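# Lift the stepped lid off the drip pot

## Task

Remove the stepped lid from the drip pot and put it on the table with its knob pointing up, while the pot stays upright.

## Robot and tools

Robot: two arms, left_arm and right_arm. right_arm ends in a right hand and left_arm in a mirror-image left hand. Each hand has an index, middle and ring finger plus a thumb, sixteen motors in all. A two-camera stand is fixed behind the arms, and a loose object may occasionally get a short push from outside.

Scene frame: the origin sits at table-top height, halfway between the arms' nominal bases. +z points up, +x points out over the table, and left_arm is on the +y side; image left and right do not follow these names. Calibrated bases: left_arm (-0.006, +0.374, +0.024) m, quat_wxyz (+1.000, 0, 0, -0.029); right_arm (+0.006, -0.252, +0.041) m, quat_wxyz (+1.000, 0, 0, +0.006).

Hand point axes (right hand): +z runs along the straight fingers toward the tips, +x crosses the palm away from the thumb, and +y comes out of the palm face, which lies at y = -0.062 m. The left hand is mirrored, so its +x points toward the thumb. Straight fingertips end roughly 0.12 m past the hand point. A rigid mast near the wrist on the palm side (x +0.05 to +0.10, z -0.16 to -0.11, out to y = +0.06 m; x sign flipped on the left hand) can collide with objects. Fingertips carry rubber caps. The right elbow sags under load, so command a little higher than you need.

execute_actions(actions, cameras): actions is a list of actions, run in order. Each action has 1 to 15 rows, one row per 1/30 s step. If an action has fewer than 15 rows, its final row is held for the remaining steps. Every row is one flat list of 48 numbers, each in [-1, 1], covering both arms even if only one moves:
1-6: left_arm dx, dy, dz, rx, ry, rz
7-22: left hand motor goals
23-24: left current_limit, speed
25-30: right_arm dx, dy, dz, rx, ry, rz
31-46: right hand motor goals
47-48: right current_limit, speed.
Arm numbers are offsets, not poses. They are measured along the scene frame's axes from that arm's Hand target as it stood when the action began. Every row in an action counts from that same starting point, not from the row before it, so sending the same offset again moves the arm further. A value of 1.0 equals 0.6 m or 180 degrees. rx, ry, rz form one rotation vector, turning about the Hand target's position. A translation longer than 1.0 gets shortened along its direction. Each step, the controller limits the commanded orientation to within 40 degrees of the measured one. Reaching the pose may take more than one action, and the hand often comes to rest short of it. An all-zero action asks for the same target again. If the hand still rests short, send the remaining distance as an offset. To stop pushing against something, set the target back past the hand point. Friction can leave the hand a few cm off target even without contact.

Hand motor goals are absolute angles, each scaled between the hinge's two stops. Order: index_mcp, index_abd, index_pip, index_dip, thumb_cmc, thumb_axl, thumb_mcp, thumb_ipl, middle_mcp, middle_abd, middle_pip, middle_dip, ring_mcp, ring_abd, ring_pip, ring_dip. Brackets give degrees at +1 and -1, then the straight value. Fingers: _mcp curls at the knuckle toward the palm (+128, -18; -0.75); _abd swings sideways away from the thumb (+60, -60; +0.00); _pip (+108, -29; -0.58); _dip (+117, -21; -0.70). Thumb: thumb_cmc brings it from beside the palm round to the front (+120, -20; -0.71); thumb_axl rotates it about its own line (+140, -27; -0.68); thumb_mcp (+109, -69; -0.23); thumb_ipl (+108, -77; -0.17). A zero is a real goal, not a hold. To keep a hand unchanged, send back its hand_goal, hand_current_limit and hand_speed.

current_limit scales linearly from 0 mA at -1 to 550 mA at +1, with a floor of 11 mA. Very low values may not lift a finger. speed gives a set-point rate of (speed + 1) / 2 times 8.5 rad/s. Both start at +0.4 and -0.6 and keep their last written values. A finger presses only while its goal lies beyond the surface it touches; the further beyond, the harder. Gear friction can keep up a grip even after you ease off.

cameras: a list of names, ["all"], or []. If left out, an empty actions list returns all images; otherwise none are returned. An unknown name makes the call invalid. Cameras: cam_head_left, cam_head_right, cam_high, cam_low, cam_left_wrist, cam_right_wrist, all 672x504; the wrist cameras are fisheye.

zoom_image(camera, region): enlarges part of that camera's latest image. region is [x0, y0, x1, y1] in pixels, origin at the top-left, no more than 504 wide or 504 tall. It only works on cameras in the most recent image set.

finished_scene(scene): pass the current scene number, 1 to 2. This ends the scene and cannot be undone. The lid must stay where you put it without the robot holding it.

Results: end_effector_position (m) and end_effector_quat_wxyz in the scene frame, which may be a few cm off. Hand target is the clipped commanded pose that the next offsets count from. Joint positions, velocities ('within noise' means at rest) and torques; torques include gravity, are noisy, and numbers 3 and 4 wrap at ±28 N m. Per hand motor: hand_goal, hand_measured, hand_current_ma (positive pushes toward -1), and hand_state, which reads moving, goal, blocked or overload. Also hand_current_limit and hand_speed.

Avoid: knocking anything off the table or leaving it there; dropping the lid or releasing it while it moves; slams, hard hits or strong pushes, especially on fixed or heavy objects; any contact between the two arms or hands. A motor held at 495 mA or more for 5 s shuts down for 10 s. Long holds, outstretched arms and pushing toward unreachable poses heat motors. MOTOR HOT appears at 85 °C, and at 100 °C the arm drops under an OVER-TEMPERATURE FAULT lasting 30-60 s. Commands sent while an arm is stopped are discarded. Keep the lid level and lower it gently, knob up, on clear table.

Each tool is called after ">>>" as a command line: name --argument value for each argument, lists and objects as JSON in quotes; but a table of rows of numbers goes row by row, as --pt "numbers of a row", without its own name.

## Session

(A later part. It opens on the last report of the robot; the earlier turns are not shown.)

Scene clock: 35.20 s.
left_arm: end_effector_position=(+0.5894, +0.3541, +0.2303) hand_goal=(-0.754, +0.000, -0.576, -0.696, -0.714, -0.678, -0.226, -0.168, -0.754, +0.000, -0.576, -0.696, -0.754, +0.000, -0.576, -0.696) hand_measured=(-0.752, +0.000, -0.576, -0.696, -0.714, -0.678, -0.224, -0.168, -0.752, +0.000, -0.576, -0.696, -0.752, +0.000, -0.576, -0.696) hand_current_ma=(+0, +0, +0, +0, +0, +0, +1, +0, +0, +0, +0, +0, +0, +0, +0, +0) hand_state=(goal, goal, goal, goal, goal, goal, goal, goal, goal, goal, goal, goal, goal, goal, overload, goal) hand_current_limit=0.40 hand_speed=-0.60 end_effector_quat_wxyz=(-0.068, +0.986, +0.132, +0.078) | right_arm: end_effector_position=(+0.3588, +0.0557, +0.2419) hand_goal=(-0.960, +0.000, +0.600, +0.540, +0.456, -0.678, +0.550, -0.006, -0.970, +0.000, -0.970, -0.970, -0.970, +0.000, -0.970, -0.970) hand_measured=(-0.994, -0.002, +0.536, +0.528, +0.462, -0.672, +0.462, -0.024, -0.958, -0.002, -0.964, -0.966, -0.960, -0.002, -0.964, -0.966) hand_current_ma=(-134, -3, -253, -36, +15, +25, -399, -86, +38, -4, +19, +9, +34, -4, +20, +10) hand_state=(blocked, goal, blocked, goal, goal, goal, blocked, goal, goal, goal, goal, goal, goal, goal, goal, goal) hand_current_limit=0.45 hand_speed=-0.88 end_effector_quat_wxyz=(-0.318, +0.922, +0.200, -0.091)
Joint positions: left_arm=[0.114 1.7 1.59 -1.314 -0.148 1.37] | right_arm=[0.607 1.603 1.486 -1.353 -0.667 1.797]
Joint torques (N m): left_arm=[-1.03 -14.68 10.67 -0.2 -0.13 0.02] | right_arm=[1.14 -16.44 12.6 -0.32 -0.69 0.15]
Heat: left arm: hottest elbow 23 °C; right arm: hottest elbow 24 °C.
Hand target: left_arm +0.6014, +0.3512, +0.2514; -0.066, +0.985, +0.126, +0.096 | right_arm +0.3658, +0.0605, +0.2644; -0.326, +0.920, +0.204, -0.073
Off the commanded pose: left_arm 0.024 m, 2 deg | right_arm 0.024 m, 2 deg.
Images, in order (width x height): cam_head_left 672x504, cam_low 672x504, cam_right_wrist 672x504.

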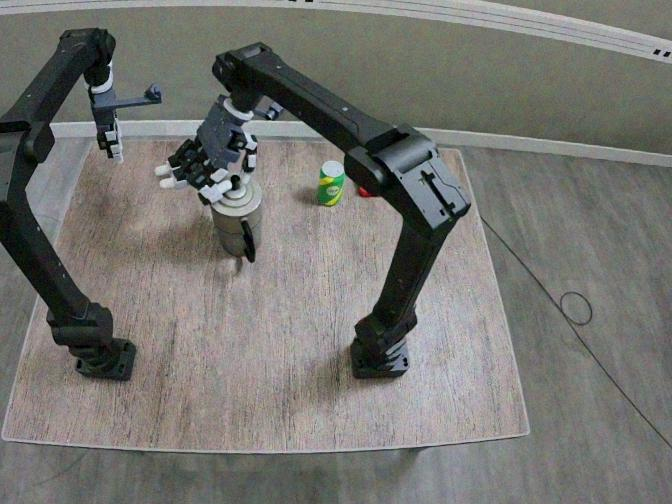

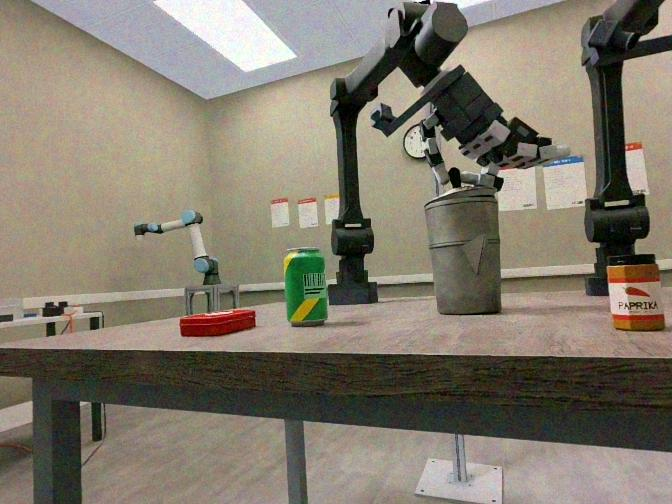

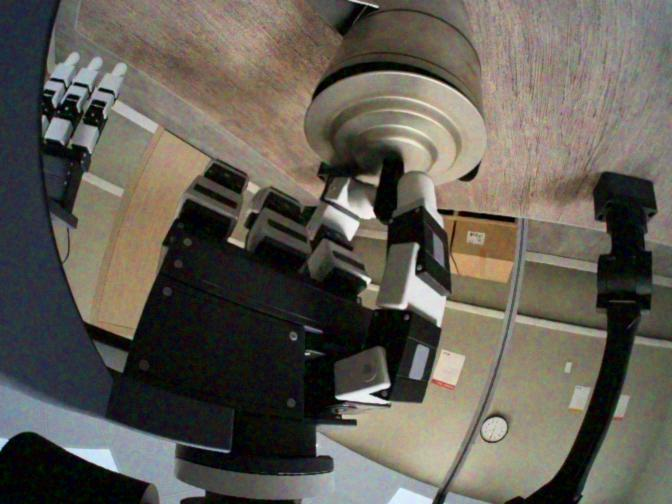

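>>> execute_actions --actions '[[[0,0,0,0,0,0,-0.754,0,-0.576,-0.696,-0.714,-0.678,-0.226,-0.168,-0.754,0,-0.576,-0.696,-0.754,0,-0.576,-0.696,0.4,-0.6,0.01,0.006,0.025,0,0,0,-0.959,0,0.6,0.54,0.457,-0.678,0.55,-0.005,-0.97,0,-0.97,-0.97,-0.97,0,-0.97,-0.97,0.45,-0.88]]]' --cameras '["cam_head_left","cam_low","cam_right_wrist"]'

>>> zoom_image --camera "cam_low" --region '[390, 130, 550, 330]'

>>> zoom_image --camera "cam_head_left" --region '[170, 140, 290, 280]'

Scene clock: 36.53 s.
left_arm: end_effector_position=(+0.5894, +0.3541, +0.2303) hand_goal=(-0.754, +0.000, -0.576, -0.696, -0.714, -0.678, -0.226, -0.168, -0.754, +0.000, -0.576, -0.696, -0.754, +0.000, -0.576, -0.696) hand_measured=(-0.752, +0.000, -0.576, -0.696, -0.714, -0.678, -0.224, -0.168, -0.752, +0.000, -0.576, -0.696, -0.752, +0.000, -0.576, -0.696) hand_current_ma=(+0, +0, +0, +0, +0, +0, +1, +0, +0, +0, +0, +0, +0, +0, +0, +0) hand_state=(goal, goal, goal, goal, goal, goal, goal, goal, goal, goal, goal, goal, goal, goal, overload, goal) hand_current_limit=0.40 hand_speed=-0.60 end_effector_quat_wxyz=(-0.068, +0.986, +0.132, +0.078) | right_arm: end_effector_position=(+0.3564, +0.0540, +0.2535) hand_goal=(-0.960, +0.000, +0.600, +0.540, +0.456, -0.678, +0.550, -0.006, -0.970, +0.000, -0.970, -0.970, -0.970, +0.000, -0.970, -0.970) hand_measured=(-0.994, -0.002, +0.554, +0.538, +0.462, -0.672, +0.462, -0.028, -0.958, -0.002, -0.964, -0.966, -0.960, -0.002, -0.964, -0.966) hand_current_ma=(-134, -4, -179, -8, +15, +25, -399, -111, +38, -4, +19, +9, +34, -4, +20, +10) hand_state=(blocked, goal, blocked, goal, goal, goal, blocked, blocked, goal, goal, goal, goal, goal, goal, goal, goal) hand_current_limit=0.45 hand_speed=-0.88 end_effector_quat_wxyz=(-0.315, +0.923, +0.198, -0.097)
Joint positions: left_arm=[0.114 1.7 1.59 -1.314 -0.148 1.37] | right_arm=[0.607 1.603 1.515 -1.398 -0.667 1.797]
Joint torques (N m): left_arm=[-0.97 -14.74 10.67 -0.1 -0.13 0.01] | right_arm=[0.97 -15.09 14.68 -0.24 -0.7 0.14]
Heat: left arm: hottest elbow 23 °C; right arm: hottest elbow 24 °C.
Hand target: left_arm +0.6014, +0.3512, +0.2514; -0.066, +0.985, +0.126, +0.096 | right_arm +0.3718, +0.0641, +0.2795; -0.326, +0.920, +0.204, -0.073
Off the commanded pose: left_arm 0.024 m, 2 deg | right_arm 0.032 m, 3 deg.
Images, in order (width x height): cam_head_left 672x504, cam_low 672x504, cam_right_wrist 672x504.

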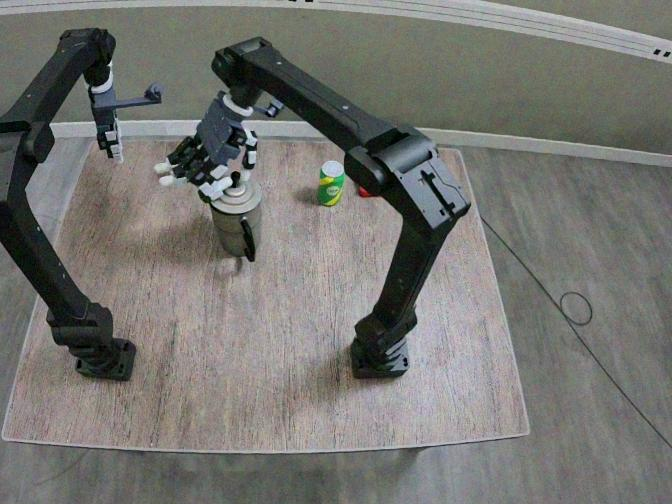

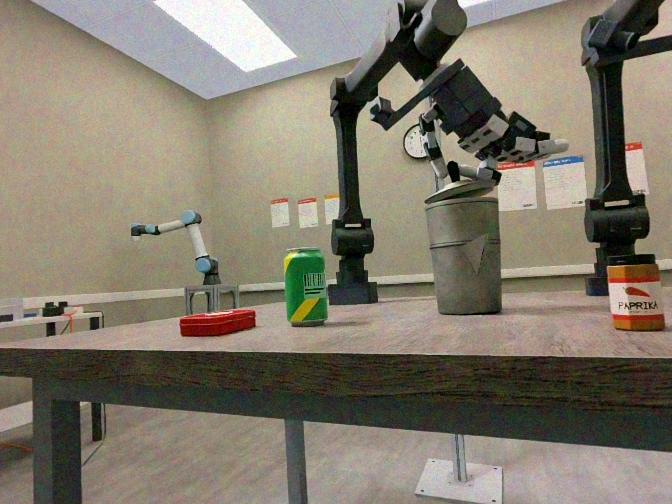

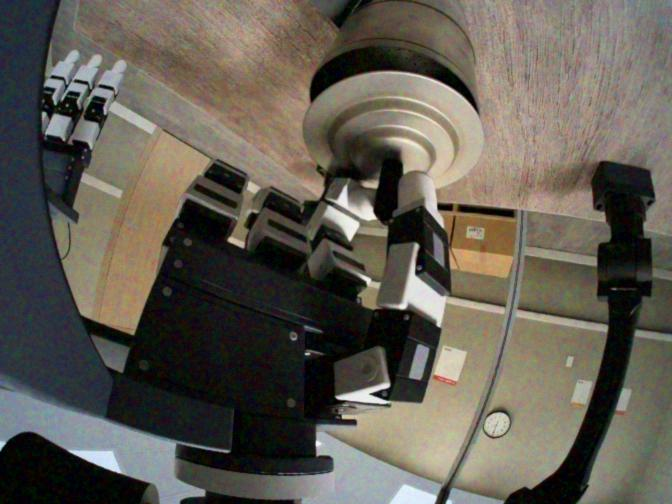

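Scaled by 2.520 from the camera's 672x504 image, which has a finer 960x720 frame.

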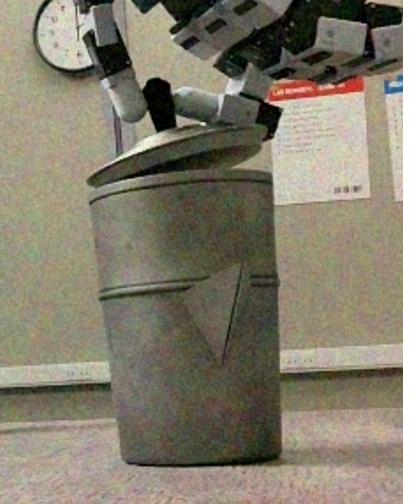

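Scaled by 3.600 from the camera's 672x504 image, which has a finer 960x720 frame.

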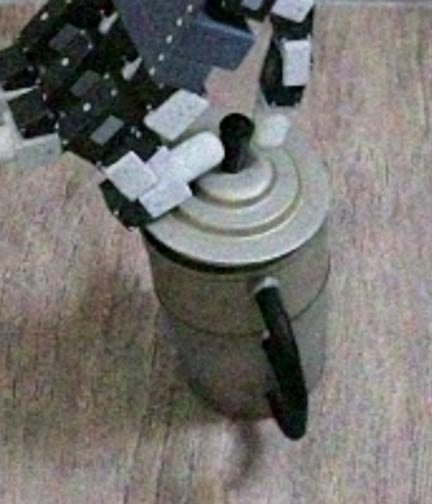

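>>> execute_actions --actions '[[[0,0,0,0,0,0,-0.754,0,-0.576,-0.696,-0.714,-0.678,-0.226,-0.168,-0.754,0,-0.576,-0.696,-0.754,0,-0.576,-0.696,0.4,-0.6,0,0,0.04,0,0,0,-0.959,0,0.63,0.54,0.457,-0.678,0.55,-0.005,-0.97,0,-0.97,-0.97,-0.97,0,-0.97,-0.97,0.5,-0.88]],[[0,0,0,0,0,0,-0.754,0,-0.576,-0.696,-0.714,-0.678,-0.226,-0.168,-0.754,0,-0.576,-0.696,-0.754,0,-0.576,-0.696,0.4,-0.6,-0.01,-0.006,0.05,-0.0378,-0.0176,0,-0.959,0,0.63,0.54,0.457,-0.678,0.55,-0.005,-0.97,0,-0.97,-0.97,-0.97,0,-0.97,-0.97,0.5,-0.88]]]' --cameras '["cam_head_left","cam_low","cam_right_wrist"]'

>>> zoom_image --camera "cam_low" --region '[390, 80, 550, 280]'

>>> zoom_image --camera "cam_head_left" --region '[170, 120, 290, 260]'

Scene clock: 38.73 s.
left_arm: end_effector_position=(+0.5894, +0.3541, +0.2303) hand_goal=(-0.754, +0.000, -0.576, -0.696, -0.714, -0.678, -0.226, -0.168, -0.754, +0.000, -0.576, -0.696, -0.754, +0.000, -0.576, -0.696) hand_measured=(-0.752, +0.000, -0.576, -0.696, -0.714, -0.678, -0.224, -0.168, -0.752, +0.000, -0.576, -0.696, -0.752, +0.000, -0.576, -0.696) hand_current_ma=(+0, +0, +0, +0, +0, +0, +1, +0, +0, +0, +0, +0, +0, +0, +0, +0) hand_state=(goal, goal, goal, goal, goal, goal, goal, goal, goal, goal, goal, goal, goal, goal, overload, goal) hand_current_limit=0.40 hand_speed=-0.60 end_effector_quat_wxyz=(-0.068, +0.986, +0.132, +0.078) | right_arm: end_effector_position=(+0.3575, +0.0472, +0.3090) hand_goal=(-0.960, +0.000, +0.630, +0.540, +0.456, -0.678, +0.550, -0.006, -0.970, +0.000, -0.970, -0.970, -0.970, +0.000, -0.970, -0.970) hand_measured=(-0.996, -0.002, +0.560, +0.534, +0.462, -0.672, +0.462, -0.028, -0.958, -0.002, -0.964, -0.966, -0.960, -0.002, -0.964, -0.966) hand_current_ma=(-144, -4, -281, -16, +15, +21, -412, -111, +38, -4, +19, +9, +34, -4, +20, +10) hand_state=(blocked, goal, blocked, goal, goal, goal, blocked, blocked, goal, goal, goal, goal, goal, goal, goal, goal) hand_current_limit=0.50 hand_speed=-0.88 end_effector_quat_wxyz=(-0.255, +0.942, +0.201, -0.081)
Joint positions: left_arm=[0.114 1.7 1.59 -1.314 -0.148 1.37] | right_arm=[0.644 1.603 1.672 -1.556 -0.536 1.83]
Joint torques (N m): left_arm=[-1.26 -14.33 10.5 -0.2 -0.11 0.05] | right_arm=[2.2 -14.62 14.86 -0.2 -0.46 0.18]
Heat: left arm: hottest elbow 23 °C; right arm: hottest elbow 25 °C.
Hand target: left_arm +0.6014, +0.3512, +0.2514; -0.066, +0.985, +0.126, +0.096 | right_arm +0.3659, +0.0604, +0.3334; -0.265, +0.940, +0.208, -0.060
Off the commanded pose: left_arm 0.024 m, 2 deg | right_arm 0.029 m, 3 deg.
Images, in order (width x height): cam_head_left 672x504, cam_low 672x504, cam_right_wrist 672x504.

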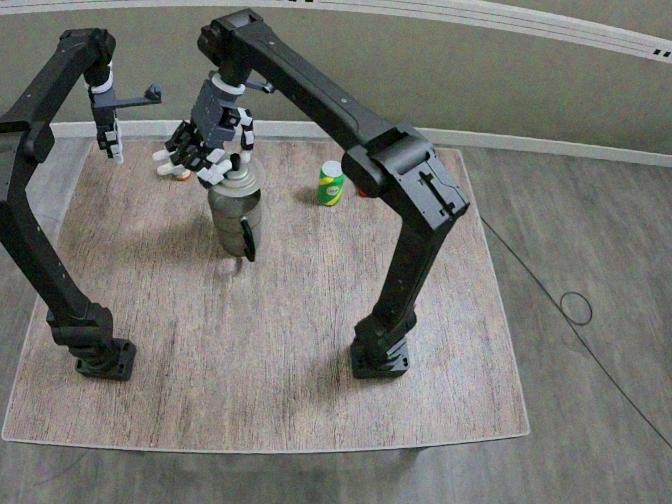

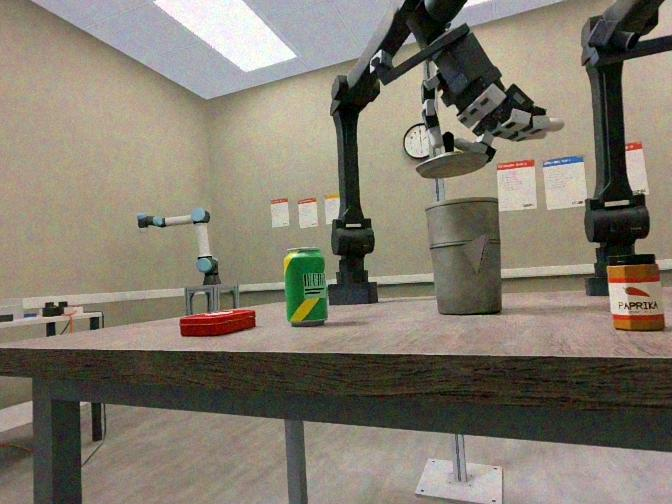

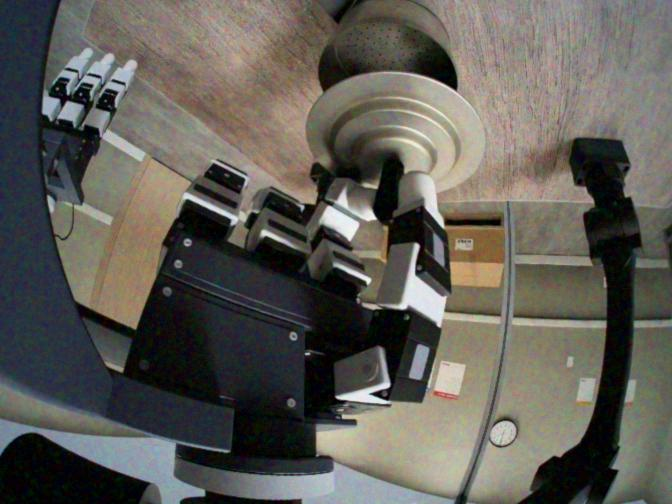

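Scaled by 2.520 from the camera's 672x504 image, which has a finer 960x720 frame.

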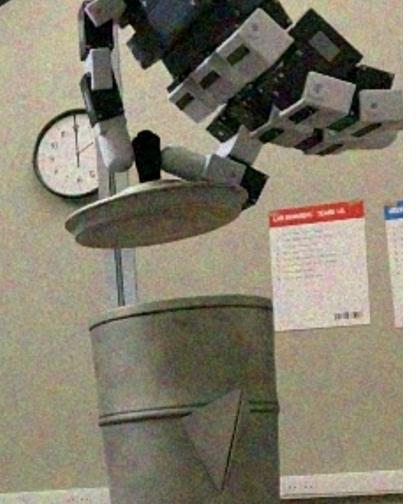

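Scaled by 3.600 from the camera's 672x504 image, which has a finer 960x720 frame.

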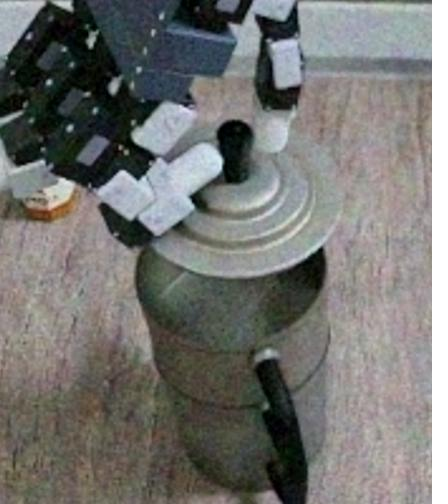

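>>> execute_actions --actions '[[[0,0,0,0,0,0,-0.754,0,-0.576,-0.696,-0.714,-0.678,-0.226,-0.168,-0.754,0,-0.576,-0.696,-0.754,0,-0.576,-0.696,0.4,-0.6,0,0,0.015,-0.0126,-0.0059,0,-0.959,0,0.63,0.54,0.457,-0.678,0.55,-0.005,-0.97,0,-0.97,-0.97,-0.97,0,-0.97,-0.97,0.5,-0.88],[0,0,0,0,0,0,-0.754,0,-0.576,-0.696,-0.714,-0.678,-0.226,-0.168,-0.754,0,-0.576,-0.696,-0.754,0,-0.576,-0.696,0.4,-0.6,0,0,0.03,-0.0252,-0.0117,0,-0.959,0,0.63,0.54,0.457,-0.678,0.55,-0.005,-0.97,0,-0.97,-0.97,-0.97,0,-0.97,-0.97,0.5,-0.88],[0,0,0,0,0,0,-0.754,0,-0.576,-0.696,-0.714,-0.678,-0.226,-0.168,-0.754,0,-0.576,-0.696,-0.754,0,-0.576,-0.696,0.4,-0.6,0,0,0.045,-0.0378,-0.0176,0,-0.959,0,0.63,0.54,0.457,-0.678,0.55,-0.005,-0.97,0,-0.97,-0.97,-0.97,0,-0.97,-0.97,0.5,-0.88]]]' --cameras '["cam_low","cam_head_left","cam_right_wrist"]'

Scene clock: 42.23 s.
left_arm: end_effector_position=(+0.5894, +0.3541, +0.2303) hand_goal=(-0.754, +0.000, -0.576, -0.696, -0.714, -0.678, -0.226, -0.168, -0.754, +0.000, -0.576, -0.696, -0.754, +0.000, -0.576, -0.696) hand_measured=(-0.752, +0.000, -0.576, -0.696, -0.714, -0.678, -0.224, -0.168, -0.752, +0.000, -0.576, -0.696, -0.752, +0.000, -0.576, -0.696) hand_current_ma=(+0, +0, +0, +0, +0, +0, +1, +0, +0, +0, +0, +0, +0, +0, +0, +0) hand_state=(goal, goal, goal, goal, goal, goal, goal, goal, goal, goal, goal, goal, goal, goal, overload, goal) hand_current_limit=0.40 hand_speed=-0.60 end_effector_quat_wxyz=(-0.068, +0.986, +0.132, +0.078) | right_arm: end_effector_position=(+0.3594, +0.0495, +0.3372) hand_goal=(-0.960, +0.000, +0.630, +0.540, +0.456, -0.678, +0.550, -0.006, -0.970, +0.000, -0.970, -0.970, -0.970, +0.000, -0.970, -0.970) hand_measured=(-0.996, -0.002, +0.560, +0.534, +0.462, -0.672, +0.462, -0.028, -0.958, -0.002, -0.964, -0.966, -0.960, -0.002, -0.964, -0.966) hand_current_ma=(-145, -4, -281, -16, +15, +21, -412, -111, +38, -4, +19, +9, +34, -4, +20, +10) hand_state=(blocked, goal, blocked, goal, goal, goal, blocked, blocked, goal, goal, goal, goal, goal, goal, goal, goal) hand_current_limit=0.50 hand_speed=-0.88 end_effector_quat_wxyz=(-0.192, +0.957, +0.207, -0.067)
Joint positions: left_arm=[0.114 1.7 1.59 -1.314 -0.148 1.37] | right_arm=[0.696 1.639 1.792 -1.654 -0.404 1.867]
Joint torques (N m): left_arm=[-1.26 -14.74 10.63 -0.21 -0.11 0] | right_arm=[2.02 -15.38 14.57 -0.25 -0.31 0.17]
Heat: left arm: hottest elbow 23 °C; right arm: hottest elbow 25 °C.
Hand target: left_arm +0.6014, +0.3512, +0.2514; -0.066, +0.985, +0.126, +0.096 | right_arm +0.3658, +0.0605, +0.3603; -0.203, +0.955, +0.211, -0.046
Off the commanded pose: left_arm 0.024 m, 2 deg | right_arm 0.026 m, 3 deg.
Images, in order (width x height): cam_head_left 672x504, cam_low 672x504, cam_right_wrist 672x504.

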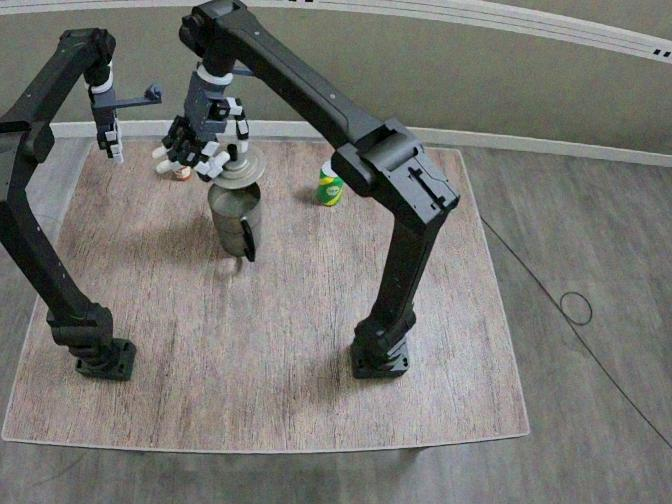

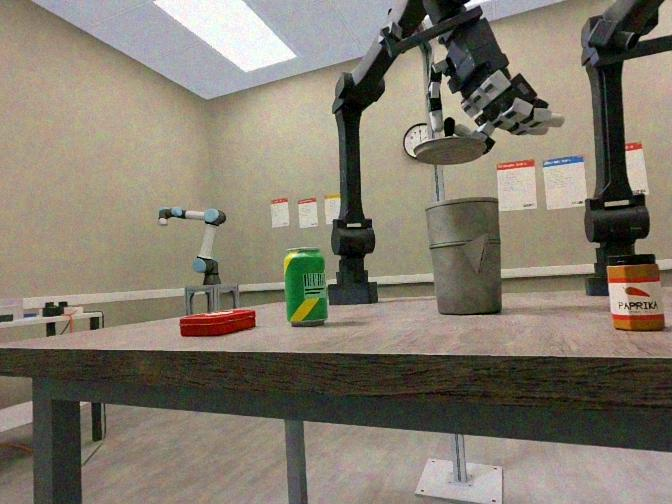

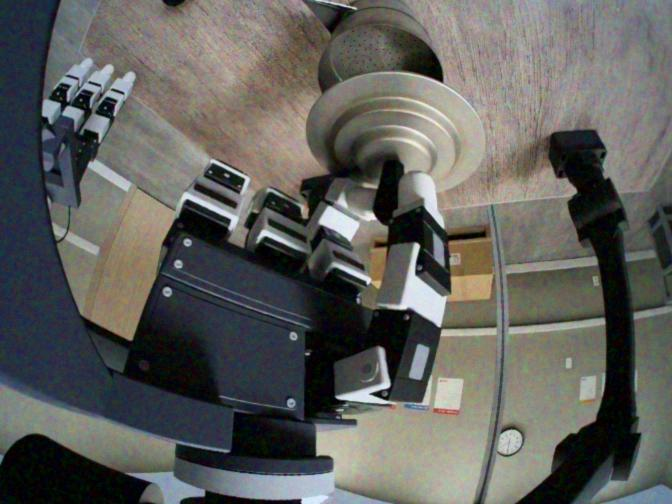

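>>> zoom_image --camera "cam_low" --region '[390, 90, 550, 220]'

Scaled by 3.150 from the camera's 672x504 image, which has a finer 960x720 frame.

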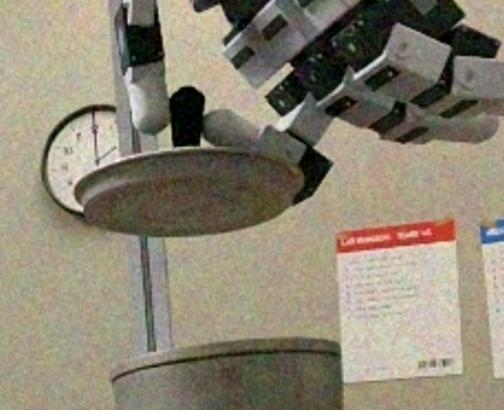

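>>> execute_actions --actions '[[[0,0,0,0,0,0,-0.754,0,-0.576,-0.696,-0.714,-0.678,-0.226,-0.168,-0.754,0,-0.576,-0.696,-0.754,0,-0.576,-0.696,0.4,-0.6,-0.03,-0.045,0,0,0,0,-0.959,0,0.63,0.54,0.457,-0.678,0.55,-0.005,-0.97,0,-0.97,-0.97,-0.97,0,-0.97,-0.97,0.5,-0.88]],[[0,0,0,0,0,0,-0.754,0,-0.576,-0.696,-0.714,-0.678,-0.226,-0.168,-0.754,0,-0.576,-0.696,-0.754,0,-0.576,-0.696,0.4,-0.6,-0.035,-0.055,0,0,0,0,-0.959,0,0.63,0.54,0.457,-0.678,0.55,-0.005,-0.97,0,-0.97,-0.97,-0.97,0,-0.97,-0.97,0.5,-0.88]],[[0,0,0,0,0,0,-0.754,0,-0.576,-0.696,-0.714,-0.678,-0.226,-0.168,-0.754,0,-0.576,-0.696,-0.754,0,-0.576,-0.696,0.4,-0.6,-0.035,-0.055,0,0,0,0,-0.959,0,0.63,0.54,0.457,-0.678,0.55,-0.005,-0.97,0,-0.97,-0.97,-0.97,0,-0.97,-0.97,0.5,-0.88]]]' --cameras '["cam_low","cam_head_left","cam_right_wrist"]'

Scene clock: 46.00 s.
left_arm: end_effector_position=(+0.5894, +0.3541, +0.2303) hand_goal=(-0.754, +0.000, -0.576, -0.696, -0.714, -0.678, -0.226, -0.168, -0.754, +0.000, -0.576, -0.696, -0.754, +0.000, -0.576, -0.696) hand_measured=(-0.752, +0.000, -0.576, -0.696, -0.714, -0.678, -0.224, -0.168, -0.752, +0.000, -0.576, -0.696, -0.752, +0.000, -0.576, -0.696) hand_current_ma=(+0, +0, +0, +0, +0, +0, +1, +0, +0, +0, +0, +0, +0, +0, +0, +0) hand_state=(goal, goal, goal, goal, goal, goal, goal, goal, goal, goal, goal, goal, goal, goal, overload, goal) hand_current_limit=0.40 hand_speed=-0.60 end_effector_quat_wxyz=(-0.068, +0.986, +0.132, +0.078) | right_arm: end_effector_position=(+0.3066, -0.0257, +0.3619) hand_goal=(-0.960, +0.000, +0.630, +0.540, +0.456, -0.678, +0.550, -0.006, -0.970, +0.000, -0.970, -0.970, -0.970, +0.000, -0.970, -0.970) hand_measured=(-0.998, -0.002, +0.572, +0.534, +0.460, -0.672, +0.462, -0.030, -0.958, -0.002, -0.964, -0.966, -0.960, -0.002, -0.964, -0.966) hand_current_ma=(-148, -3, -233, -17, +10, +18, -413, -115, +38, -3, +19, +9, +34, -4, +20, +10) hand_state=(blocked, goal, blocked, goal, goal, goal, blocked, blocked, goal, goal, goal, goal, goal, goal, goal, goal) hand_current_limit=0.50 hand_speed=-0.88 end_effector_quat_wxyz=(-0.203, +0.954, +0.215, -0.042)
Joint positions: left_arm=[0.114 1.7 1.59 -1.314 -0.148 1.37] | right_arm=[0.641 1.38 1.571 -1.662 -0.407 1.802]
Joint torques (N m): left_arm=[-1.26 -14.86 10.73 -0.21 -0.11 0.04] | right_arm=[-0.03 -12.04 8.39 -0.1 -0.49 -0.03]
Heat: left arm: hottest elbow 24 °C; right arm: hottest elbow 25 °C.
Hand target: left_arm +0.6014, +0.3512, +0.2514; -0.066, +0.985, +0.126, +0.096 | right_arm +0.3057, -0.0324, +0.3603; -0.203, +0.955, +0.211, -0.046
Off the commanded pose: left_arm 0.024 m, 2 deg | right_arm 0.007 m, 1 deg.
Images, in order (width x height): cam_head_left 672x504, cam_low 672x504, cam_right_wrist 672x504.

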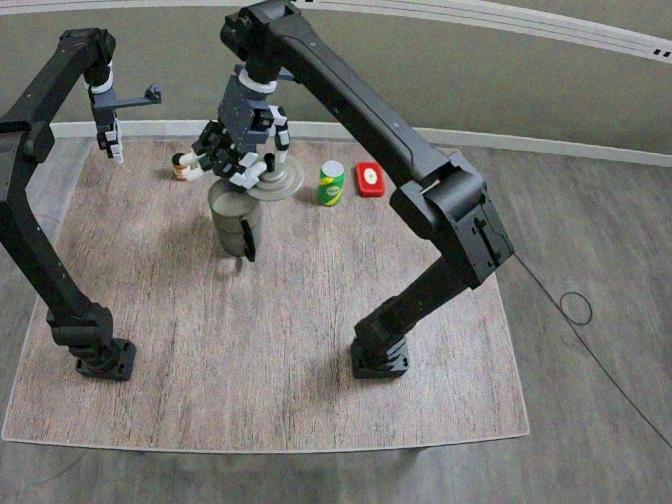

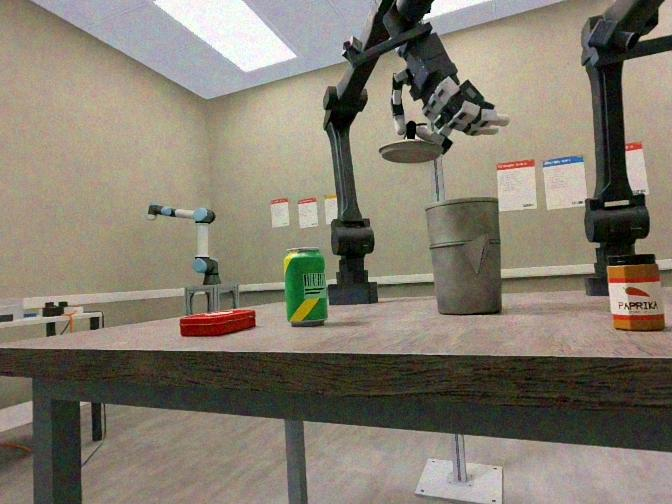

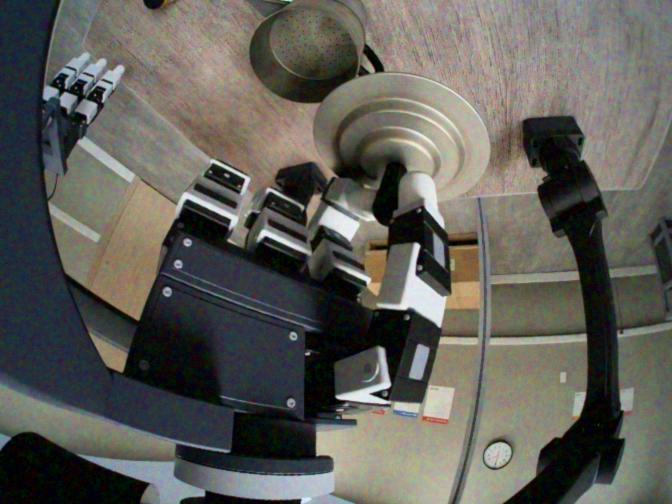

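>>> execute_actions --actions '[[[0,0,0,0,0,0,-0.754,0,-0.576,-0.696,-0.714,-0.678,-0.226,-0.168,-0.754,0,-0.576,-0.696,-0.754,0,-0.576,-0.696,0.4,-0.6,-0.035,-0.055,0,0,0,0,-0.959,0,0.63,0.54,0.457,-0.678,0.55,-0.005,-0.97,0,-0.97,-0.97,-0.97,0,-0.97,-0.97,0.5,-0.88]],[[0,0,0,0,0,0,-0.754,0,-0.576,-0.696,-0.714,-0.678,-0.226,-0.168,-0.754,0,-0.576,-0.696,-0.754,0,-0.576,-0.696,0.4,-0.6,-0.035,-0.055,0,0,0,0,-0.959,0,0.63,0.54,0.457,-0.678,0.55,-0.005,-0.97,0,-0.97,-0.97,-0.97,0,-0.97,-0.97,0.5,-0.88]],[[0,0,0,0,0,0,-0.754,0,-0.576,-0.696,-0.714,-0.678,-0.226,-0.168,-0.754,0,-0.576,-0.696,-0.754,0,-0.576,-0.696,0.4,-0.6,-0.033,-0.05,-0.04,0,0,0,-0.959,0,0.63,0.54,0.457,-0.678,0.55,-0.005,-0.97,0,-0.97,-0.97,-0.97,0,-0.97,-0.97,0.5,-0.88]],[[0,0,0,0,0,0,-0.754,0,-0.576,-0.696,-0.714,-0.678,-0.226,-0.168,-0.754,0,-0.576,-0.696,-0.754,0,-0.576,-0.696,0.4,-0.6,0,0,-0.05,0,0,0,-0.959,0,0.63,0.54,0.457,-0.678,0.55,-0.005,-0.97,0,-0.97,-0.97,-0.97,0,-0.97,-0.97,0.5,-0.88]]]' --cameras '["cam_low","cam_head_left","cam_right_wrist"]'

Scene clock: 49.13 s.
left_arm: end_effector_position=(+0.5894, +0.3541, +0.2303) hand_goal=(-0.754, +0.000, -0.576, -0.696, -0.714, -0.678, -0.226, -0.168, -0.754, +0.000, -0.576, -0.696, -0.754, +0.000, -0.576, -0.696) hand_measured=(-0.752, +0.000, -0.576, -0.696, -0.714, -0.678, -0.224, -0.168, -0.752, +0.000, -0.576, -0.696, -0.752, +0.000, -0.576, -0.696) hand_current_ma=(+0, +0, +0, +0, +0, +0, +1, +0, +0, +0, +0, +0, +0, +0, +0, +0) hand_state=(goal, goal, goal, goal, goal, goal, goal, goal, goal, goal, goal, goal, goal, goal, overload, goal) hand_current_limit=0.40 hand_speed=-0.60 end_effector_quat_wxyz=(-0.068, +0.986, +0.132, +0.078) | right_arm: end_effector_position=(+0.2417, -0.1259, +0.3074) hand_goal=(-0.960, +0.000, +0.630, +0.540, +0.456, -0.678, +0.550, -0.006, -0.970, +0.000, -0.970, -0.970, -0.970, +0.000, -0.970, -0.970) hand_measured=(-0.998, +0.000, +0.576, +0.534, +0.460, -0.672, +0.462, -0.030, -0.958, -0.002, -0.964, -0.966, -0.960, -0.002, -0.964, -0.966) hand_current_ma=(-148, -2, -209, -15, +13, +25, -412, -115, +38, -3, +19, +9, +33, -3, +20, +10) hand_state=(blocked, goal, blocked, goal, goal, goal, blocked, blocked, goal, goal, goal, goal, goal, goal, goal, goal) hand_current_limit=0.50 hand_speed=-0.88 end_effector_quat_wxyz=(-0.200, +0.955, +0.213, -0.053)
Joint positions: left_arm=[0.114 1.7 1.59 -1.314 -0.148 1.37] | right_arm=[0.503 1.104 1.193 -1.643 -0.416 1.651]
Joint torques (N m): left_arm=[-1.44 -14.62 10.63 -0.14 -0.14 0.04] | right_arm=[-0.03 -7.3 8.61 0.4 -0.45 0.01]
Heat: left arm: hottest elbow 24 °C; right arm: hottest elbow 25 °C.
Hand target: left_arm +0.6014, +0.3512, +0.2514; -0.066, +0.985, +0.126, +0.096 | right_arm +0.2440, -0.1286, +0.3063; -0.202, +0.955, +0.211, -0.046
Off the commanded pose: left_arm 0.024 m, 2 deg | right_arm 0.004 m, 1 deg.
Images, in order (width x height): cam_head_left 672x504, cam_low 672x504, cam_right_wrist 672x504.

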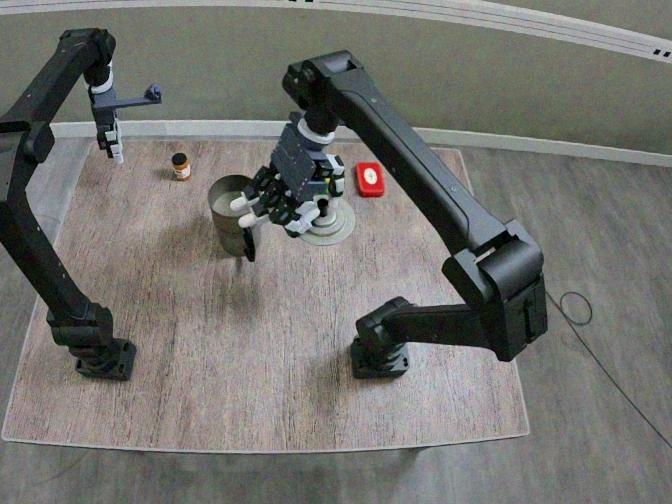

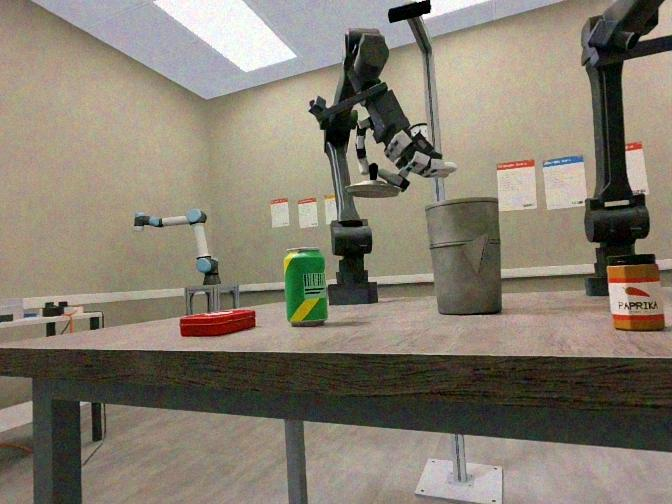

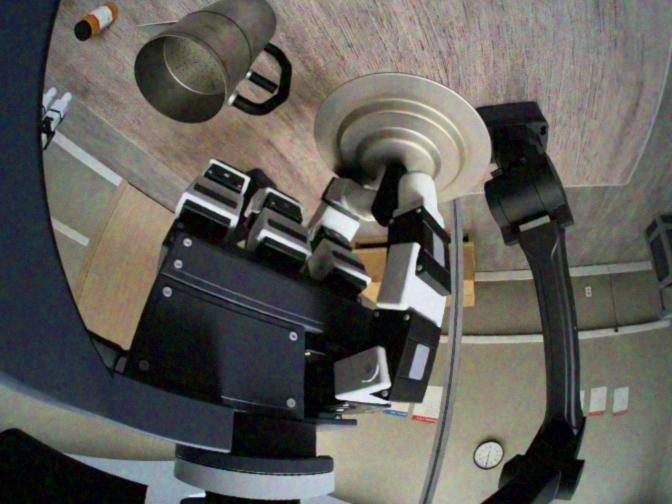

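>>> execute_actions --actions '[[[0,0,0,0,0,0,-0.754,0,-0.576,-0.696,-0.714,-0.678,-0.226,-0.168,-0.754,0,-0.576,-0.696,-0.754,0,-0.576,-0.696,0.4,-0.6,0.01,-0.08,-0.04,0,0,0,-0.959,0,0.63,0.54,0.457,-0.678,0.55,-0.005,-0.97,0,-0.97,-0.97,-0.97,0,-0.97,-0.97,0.5,-0.88]],[[0,0,0,0,0,0,-0.754,0,-0.576,-0.696,-0.714,-0.678,-0.226,-0.168,-0.754,0,-0.576,-0.696,-0.754,0,-0.576,-0.696,0.4,-0.6,0,0,-0.07,0,0,0,-0.959,0,0.63,0.54,0.457,-0.678,0.55,-0.005,-0.97,0,-0.97,-0.97,-0.97,0,-0.97,-0.97,0.5,-0.88]],[[0,0,0,0,0,0,-0.754,0,-0.576,-0.696,-0.714,-0.678,-0.226,-0.168,-0.754,0,-0.576,-0.696,-0.754,0,-0.576,-0.696,0.4,-0.6,0,0,-0.07,0,0,0,-0.959,0,0.63,0.54,0.457,-0.678,0.55,-0.005,-0.97,0,-0.97,-0.97,-0.97,0,-0.97,-0.97,0.5,-0.88]],[[0,0,0,0,0,0,-0.754,0,-0.576,-0.696,-0.714,-0.678,-0.226,-0.168,-0.754,0,-0.576,-0.696,-0.754,0,-0.576,-0.696,0.4,-0.6,0,0,-0.06,0,0,0,-0.959,0,0.63,0.54,0.457,-0.678,0.55,-0.005,-0.97,0,-0.97,-0.97,-0.97,0,-0.97,-0.97,0.5,-0.88]]]' --cameras '["cam_low","cam_head_left","cam_right_wrist"]'

Scene clock: 52.87 s.
left_arm: end_effector_position=(+0.5894, +0.3541, +0.2303) hand_goal=(-0.754, +0.000, -0.576, -0.696, -0.714, -0.678, -0.226, -0.168, -0.754, +0.000, -0.576, -0.696, -0.754, +0.000, -0.576, -0.696) hand_measured=(-0.752, +0.000, -0.576, -0.696, -0.714, -0.678, -0.224, -0.168, -0.752, +0.000, -0.576, -0.696, -0.752, +0.000, -0.576, -0.696) hand_current_ma=(+0, +0, +0, +0, +0, +0, +1, +0, +0, +0, +0, +0, +0, +0, +0, +0) hand_state=(goal, goal, goal, goal, goal, goal, goal, goal, goal, goal, goal, goal, goal, goal, overload, goal) hand_current_limit=0.40 hand_speed=-0.60 end_effector_quat_wxyz=(-0.068, +0.986, +0.132, +0.078) | right_arm: end_effector_position=(+0.2479, -0.1734, +0.1654) hand_goal=(-0.960, +0.000, +0.630, +0.540, +0.456, -0.678, +0.550, -0.006, -0.970, +0.000, -0.970, -0.970, -0.970, +0.000, -0.970, -0.970) hand_measured=(-0.998, +0.000, +0.576, +0.534, +0.460, -0.672, +0.462, -0.030, -0.958, -0.002, -0.964, -0.966, -0.960, -0.002, -0.964, -0.966) hand_current_ma=(-148, -2, -209, -15, +14, +21, -412, -115, +38, -3, +18, +9, +33, -3, +19, +10) hand_state=(blocked, goal, blocked, goal, goal, goal, blocked, blocked, goal, goal, goal, goal, goal, goal, goal, goal) hand_current_limit=0.50 hand_speed=-0.88 end_effector_quat_wxyz=(-0.202, +0.954, +0.215, -0.048)
Joint positions: left_arm=[0.114 1.7 1.59 -1.314 -0.148 1.37] | right_arm=[0.341 1.111 0.822 -1.327 -0.416 1.472]
Joint torques (N m): left_arm=[-1.73 -14.33 10.7 -0.17 -0.06 0.05] | right_arm=[-0.09 -5.71 8.21 0.24 -0.39 0.01]
Heat: left arm: hottest elbow 24 °C; right arm: hottest elbow 25 °C.
Hand target: left_arm +0.6014, +0.3512, +0.2514; -0.066, +0.985, +0.126, +0.096 | right_arm +0.2501, -0.1765, +0.1624; -0.203, +0.955, +0.211, -0.046
Off the commanded pose: left_arm 0.024 m, 2 deg | right_arm 0.005 m, 0 deg.
Images, in order (width x height): cam_head_left 672x504, cam_low 672x504, cam_right_wrist 672x504.

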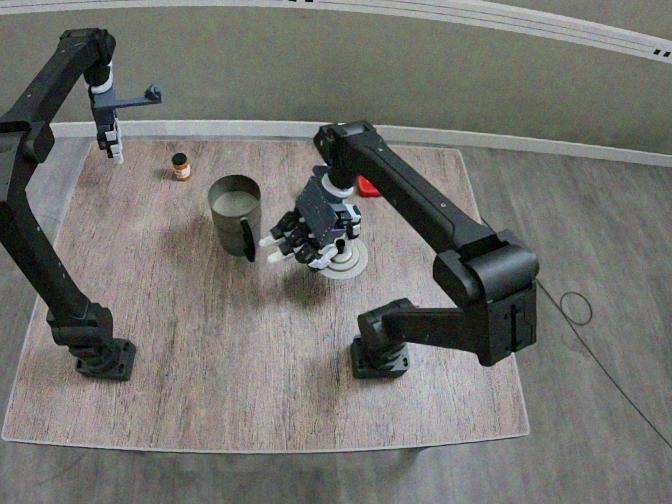

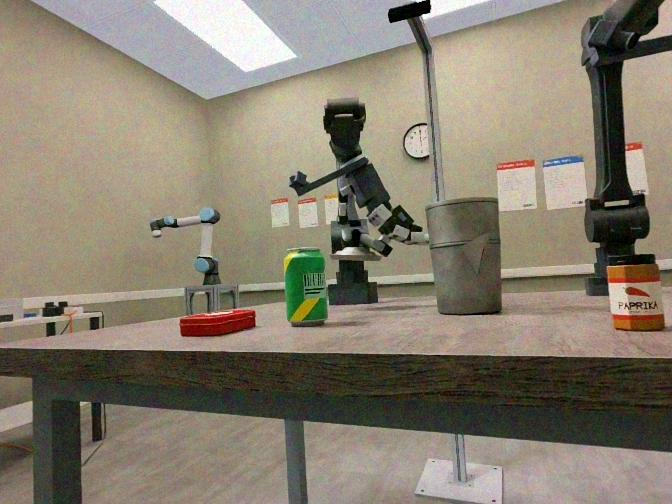

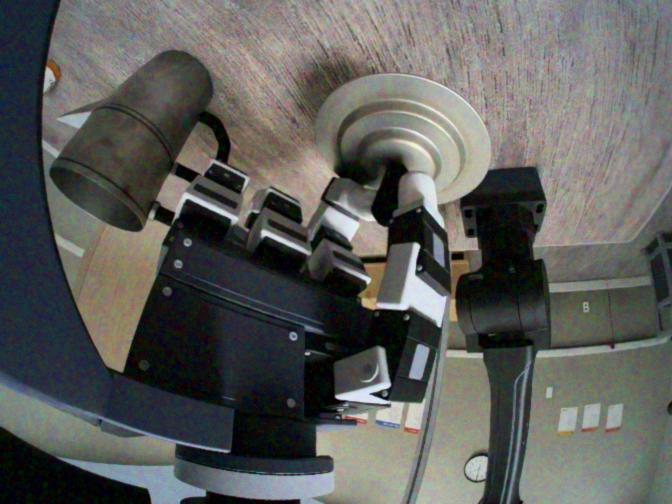

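>>> zoom_image --camera "cam_low" --region '[290, 190, 450, 320]'

>>> zoom_image --camera "cam_head_left" --region '[190, 150, 400, 310]'

Scaled by 3.150 from the camera's 672x504 image, which has a finer 960x720 frame.

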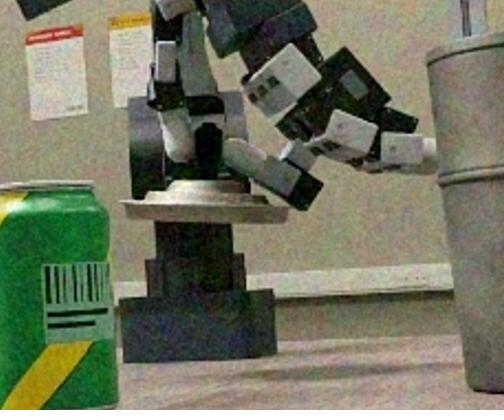

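Scaled by 2.400 from the camera's 672x504 image, which has a finer 960x720 frame.

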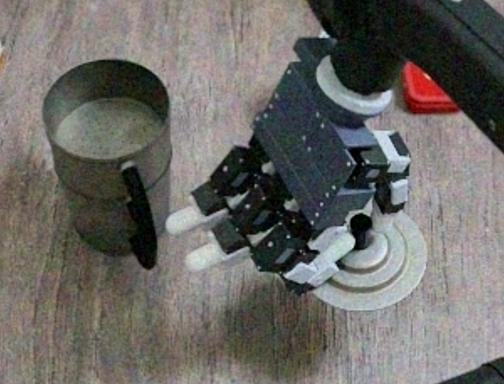

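>>> execute_actions --actions '[[[0,0,0,0,0,0,-0.754,0,-0.576,-0.696,-0.714,-0.678,-0.226,-0.168,-0.754,0,-0.576,-0.696,-0.754,0,-0.576,-0.696,0.4,-0.6,-0.005,-0.025,-0.04,0,0,0,-0.959,0,0.63,0.54,0.457,-0.678,0.55,-0.005,-0.97,0,-0.97,-0.97,-0.97,0,-0.97,-0.97,0.5,-0.88]],[[0,0,0,0,0,0,-0.754,0,-0.576,-0.696,-0.714,-0.678,-0.226,-0.168,-0.754,0,-0.576,-0.696,-0.754,0,-0.576,-0.696,0.4,-0.6,0,0,-0.05,0,0,0,-0.959,0,0.63,0.54,0.457,-0.678,0.55,-0.005,-0.97,0,-0.97,-0.97,-0.97,0,-0.97,-0.97,0.5,-0.88]],[[0,0,0,0,0,0,-0.754,0,-0.576,-0.696,-0.714,-0.678,-0.226,-0.168,-0.754,0,-0.576,-0.696,-0.754,0,-0.576,-0.696,0.4,-0.6,0,0,-0.035,0,0,0,-0.959,0,0.63,0.54,0.457,-0.678,0.55,-0.005,-0.97,0,-0.97,-0.97,-0.97,0,-0.97,-0.97,0.5,-0.88]]]' --cameras '["cam_low","cam_head_left","cam_right_wrist"]'

Scene clock: 56.60 s.
left_arm: end_effector_position=(+0.5894, +0.3541, +0.2303) hand_goal=(-0.754, +0.000, -0.576, -0.696, -0.714, -0.678, -0.226, -0.168, -0.754, +0.000, -0.576, -0.696, -0.754, +0.000, -0.576, -0.696) hand_measured=(-0.752, +0.000, -0.576, -0.696, -0.714, -0.678, -0.224, -0.168, -0.752, +0.000, -0.576, -0.696, -0.752, +0.000, -0.576, -0.696) hand_current_ma=(+0, +0, +0, +0, +0, +0, +1, +0, +0, +0, +0, +0, +0, +0, +0, +0) hand_state=(goal, goal, goal, goal, goal, goal, goal, goal, goal, goal, goal, goal, goal, goal, overload, goal) hand_current_limit=0.40 hand_speed=-0.60 end_effector_quat_wxyz=(-0.068, +0.986, +0.132, +0.078) | right_arm: end_effector_position=(+0.2465, -0.1881, +0.0911) hand_goal=(-0.960, +0.000, +0.630, +0.540, +0.456, -0.678, +0.550, -0.006, -0.970, +0.000, -0.970, -0.970, -0.970, +0.000, -0.970, -0.970) hand_measured=(-0.998, +0.000, +0.576, +0.534, +0.462, -0.670, +0.462, -0.030, -0.958, -0.002, -0.964, -0.966, -0.960, -0.002, -0.964, -0.966) hand_current_ma=(-148, -2, -209, -15, +15, +26, -413, -115, +38, -3, +18, +9, +33, -3, +19, +10) hand_state=(blocked, goal, blocked, goal, goal, goal, blocked, blocked, goal, goal, goal, goal, goal, goal, goal, goal) hand_current_limit=0.50 hand_speed=-0.88 end_effector_quat_wxyz=(-0.202, +0.955, +0.214, -0.046)
Joint positions: left_arm=[0.114 1.7 1.59 -1.314 -0.148 1.37] | right_arm=[0.291 1.191 0.669 -1.112 -0.414 1.42]
Joint torques (N m): left_arm=[-1.03 -14.62 10.61 -0.28 -0.11 0.03] | right_arm=[0.03 -5.77 7.2 0.21 -0.37 0]
Heat: left arm: hottest elbow 24 °C; right arm: hottest elbow 25 °C.
Hand target: left_arm +0.6014, +0.3512, +0.2514; -0.066, +0.985, +0.126, +0.096 | right_arm +0.2470, -0.1916, +0.0875; -0.203, +0.955, +0.211, -0.046
Off the commanded pose: left_arm 0.024 m, 2 deg | right_arm 0.005 m, 0 deg.
Images, in order (width x height): cam_head_left 672x504, cam_low 672x504, cam_right_wrist 672x504.

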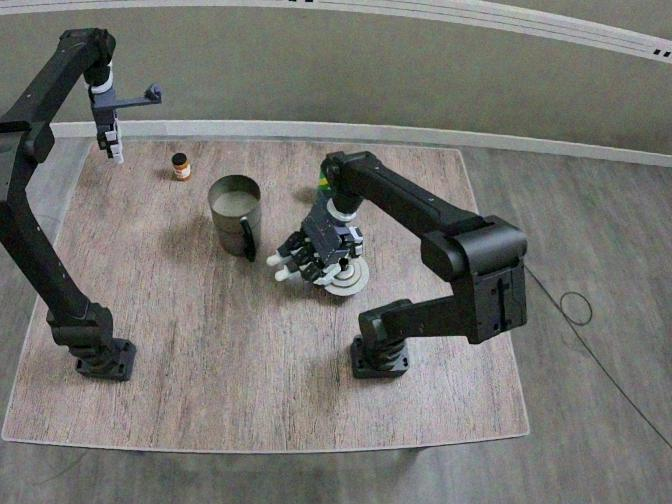

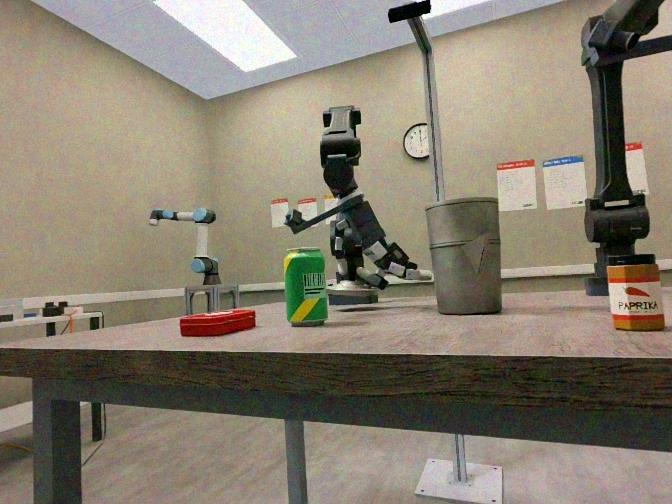

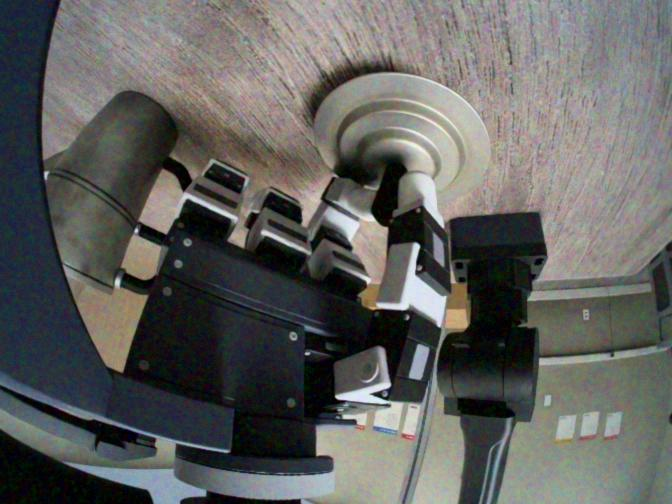

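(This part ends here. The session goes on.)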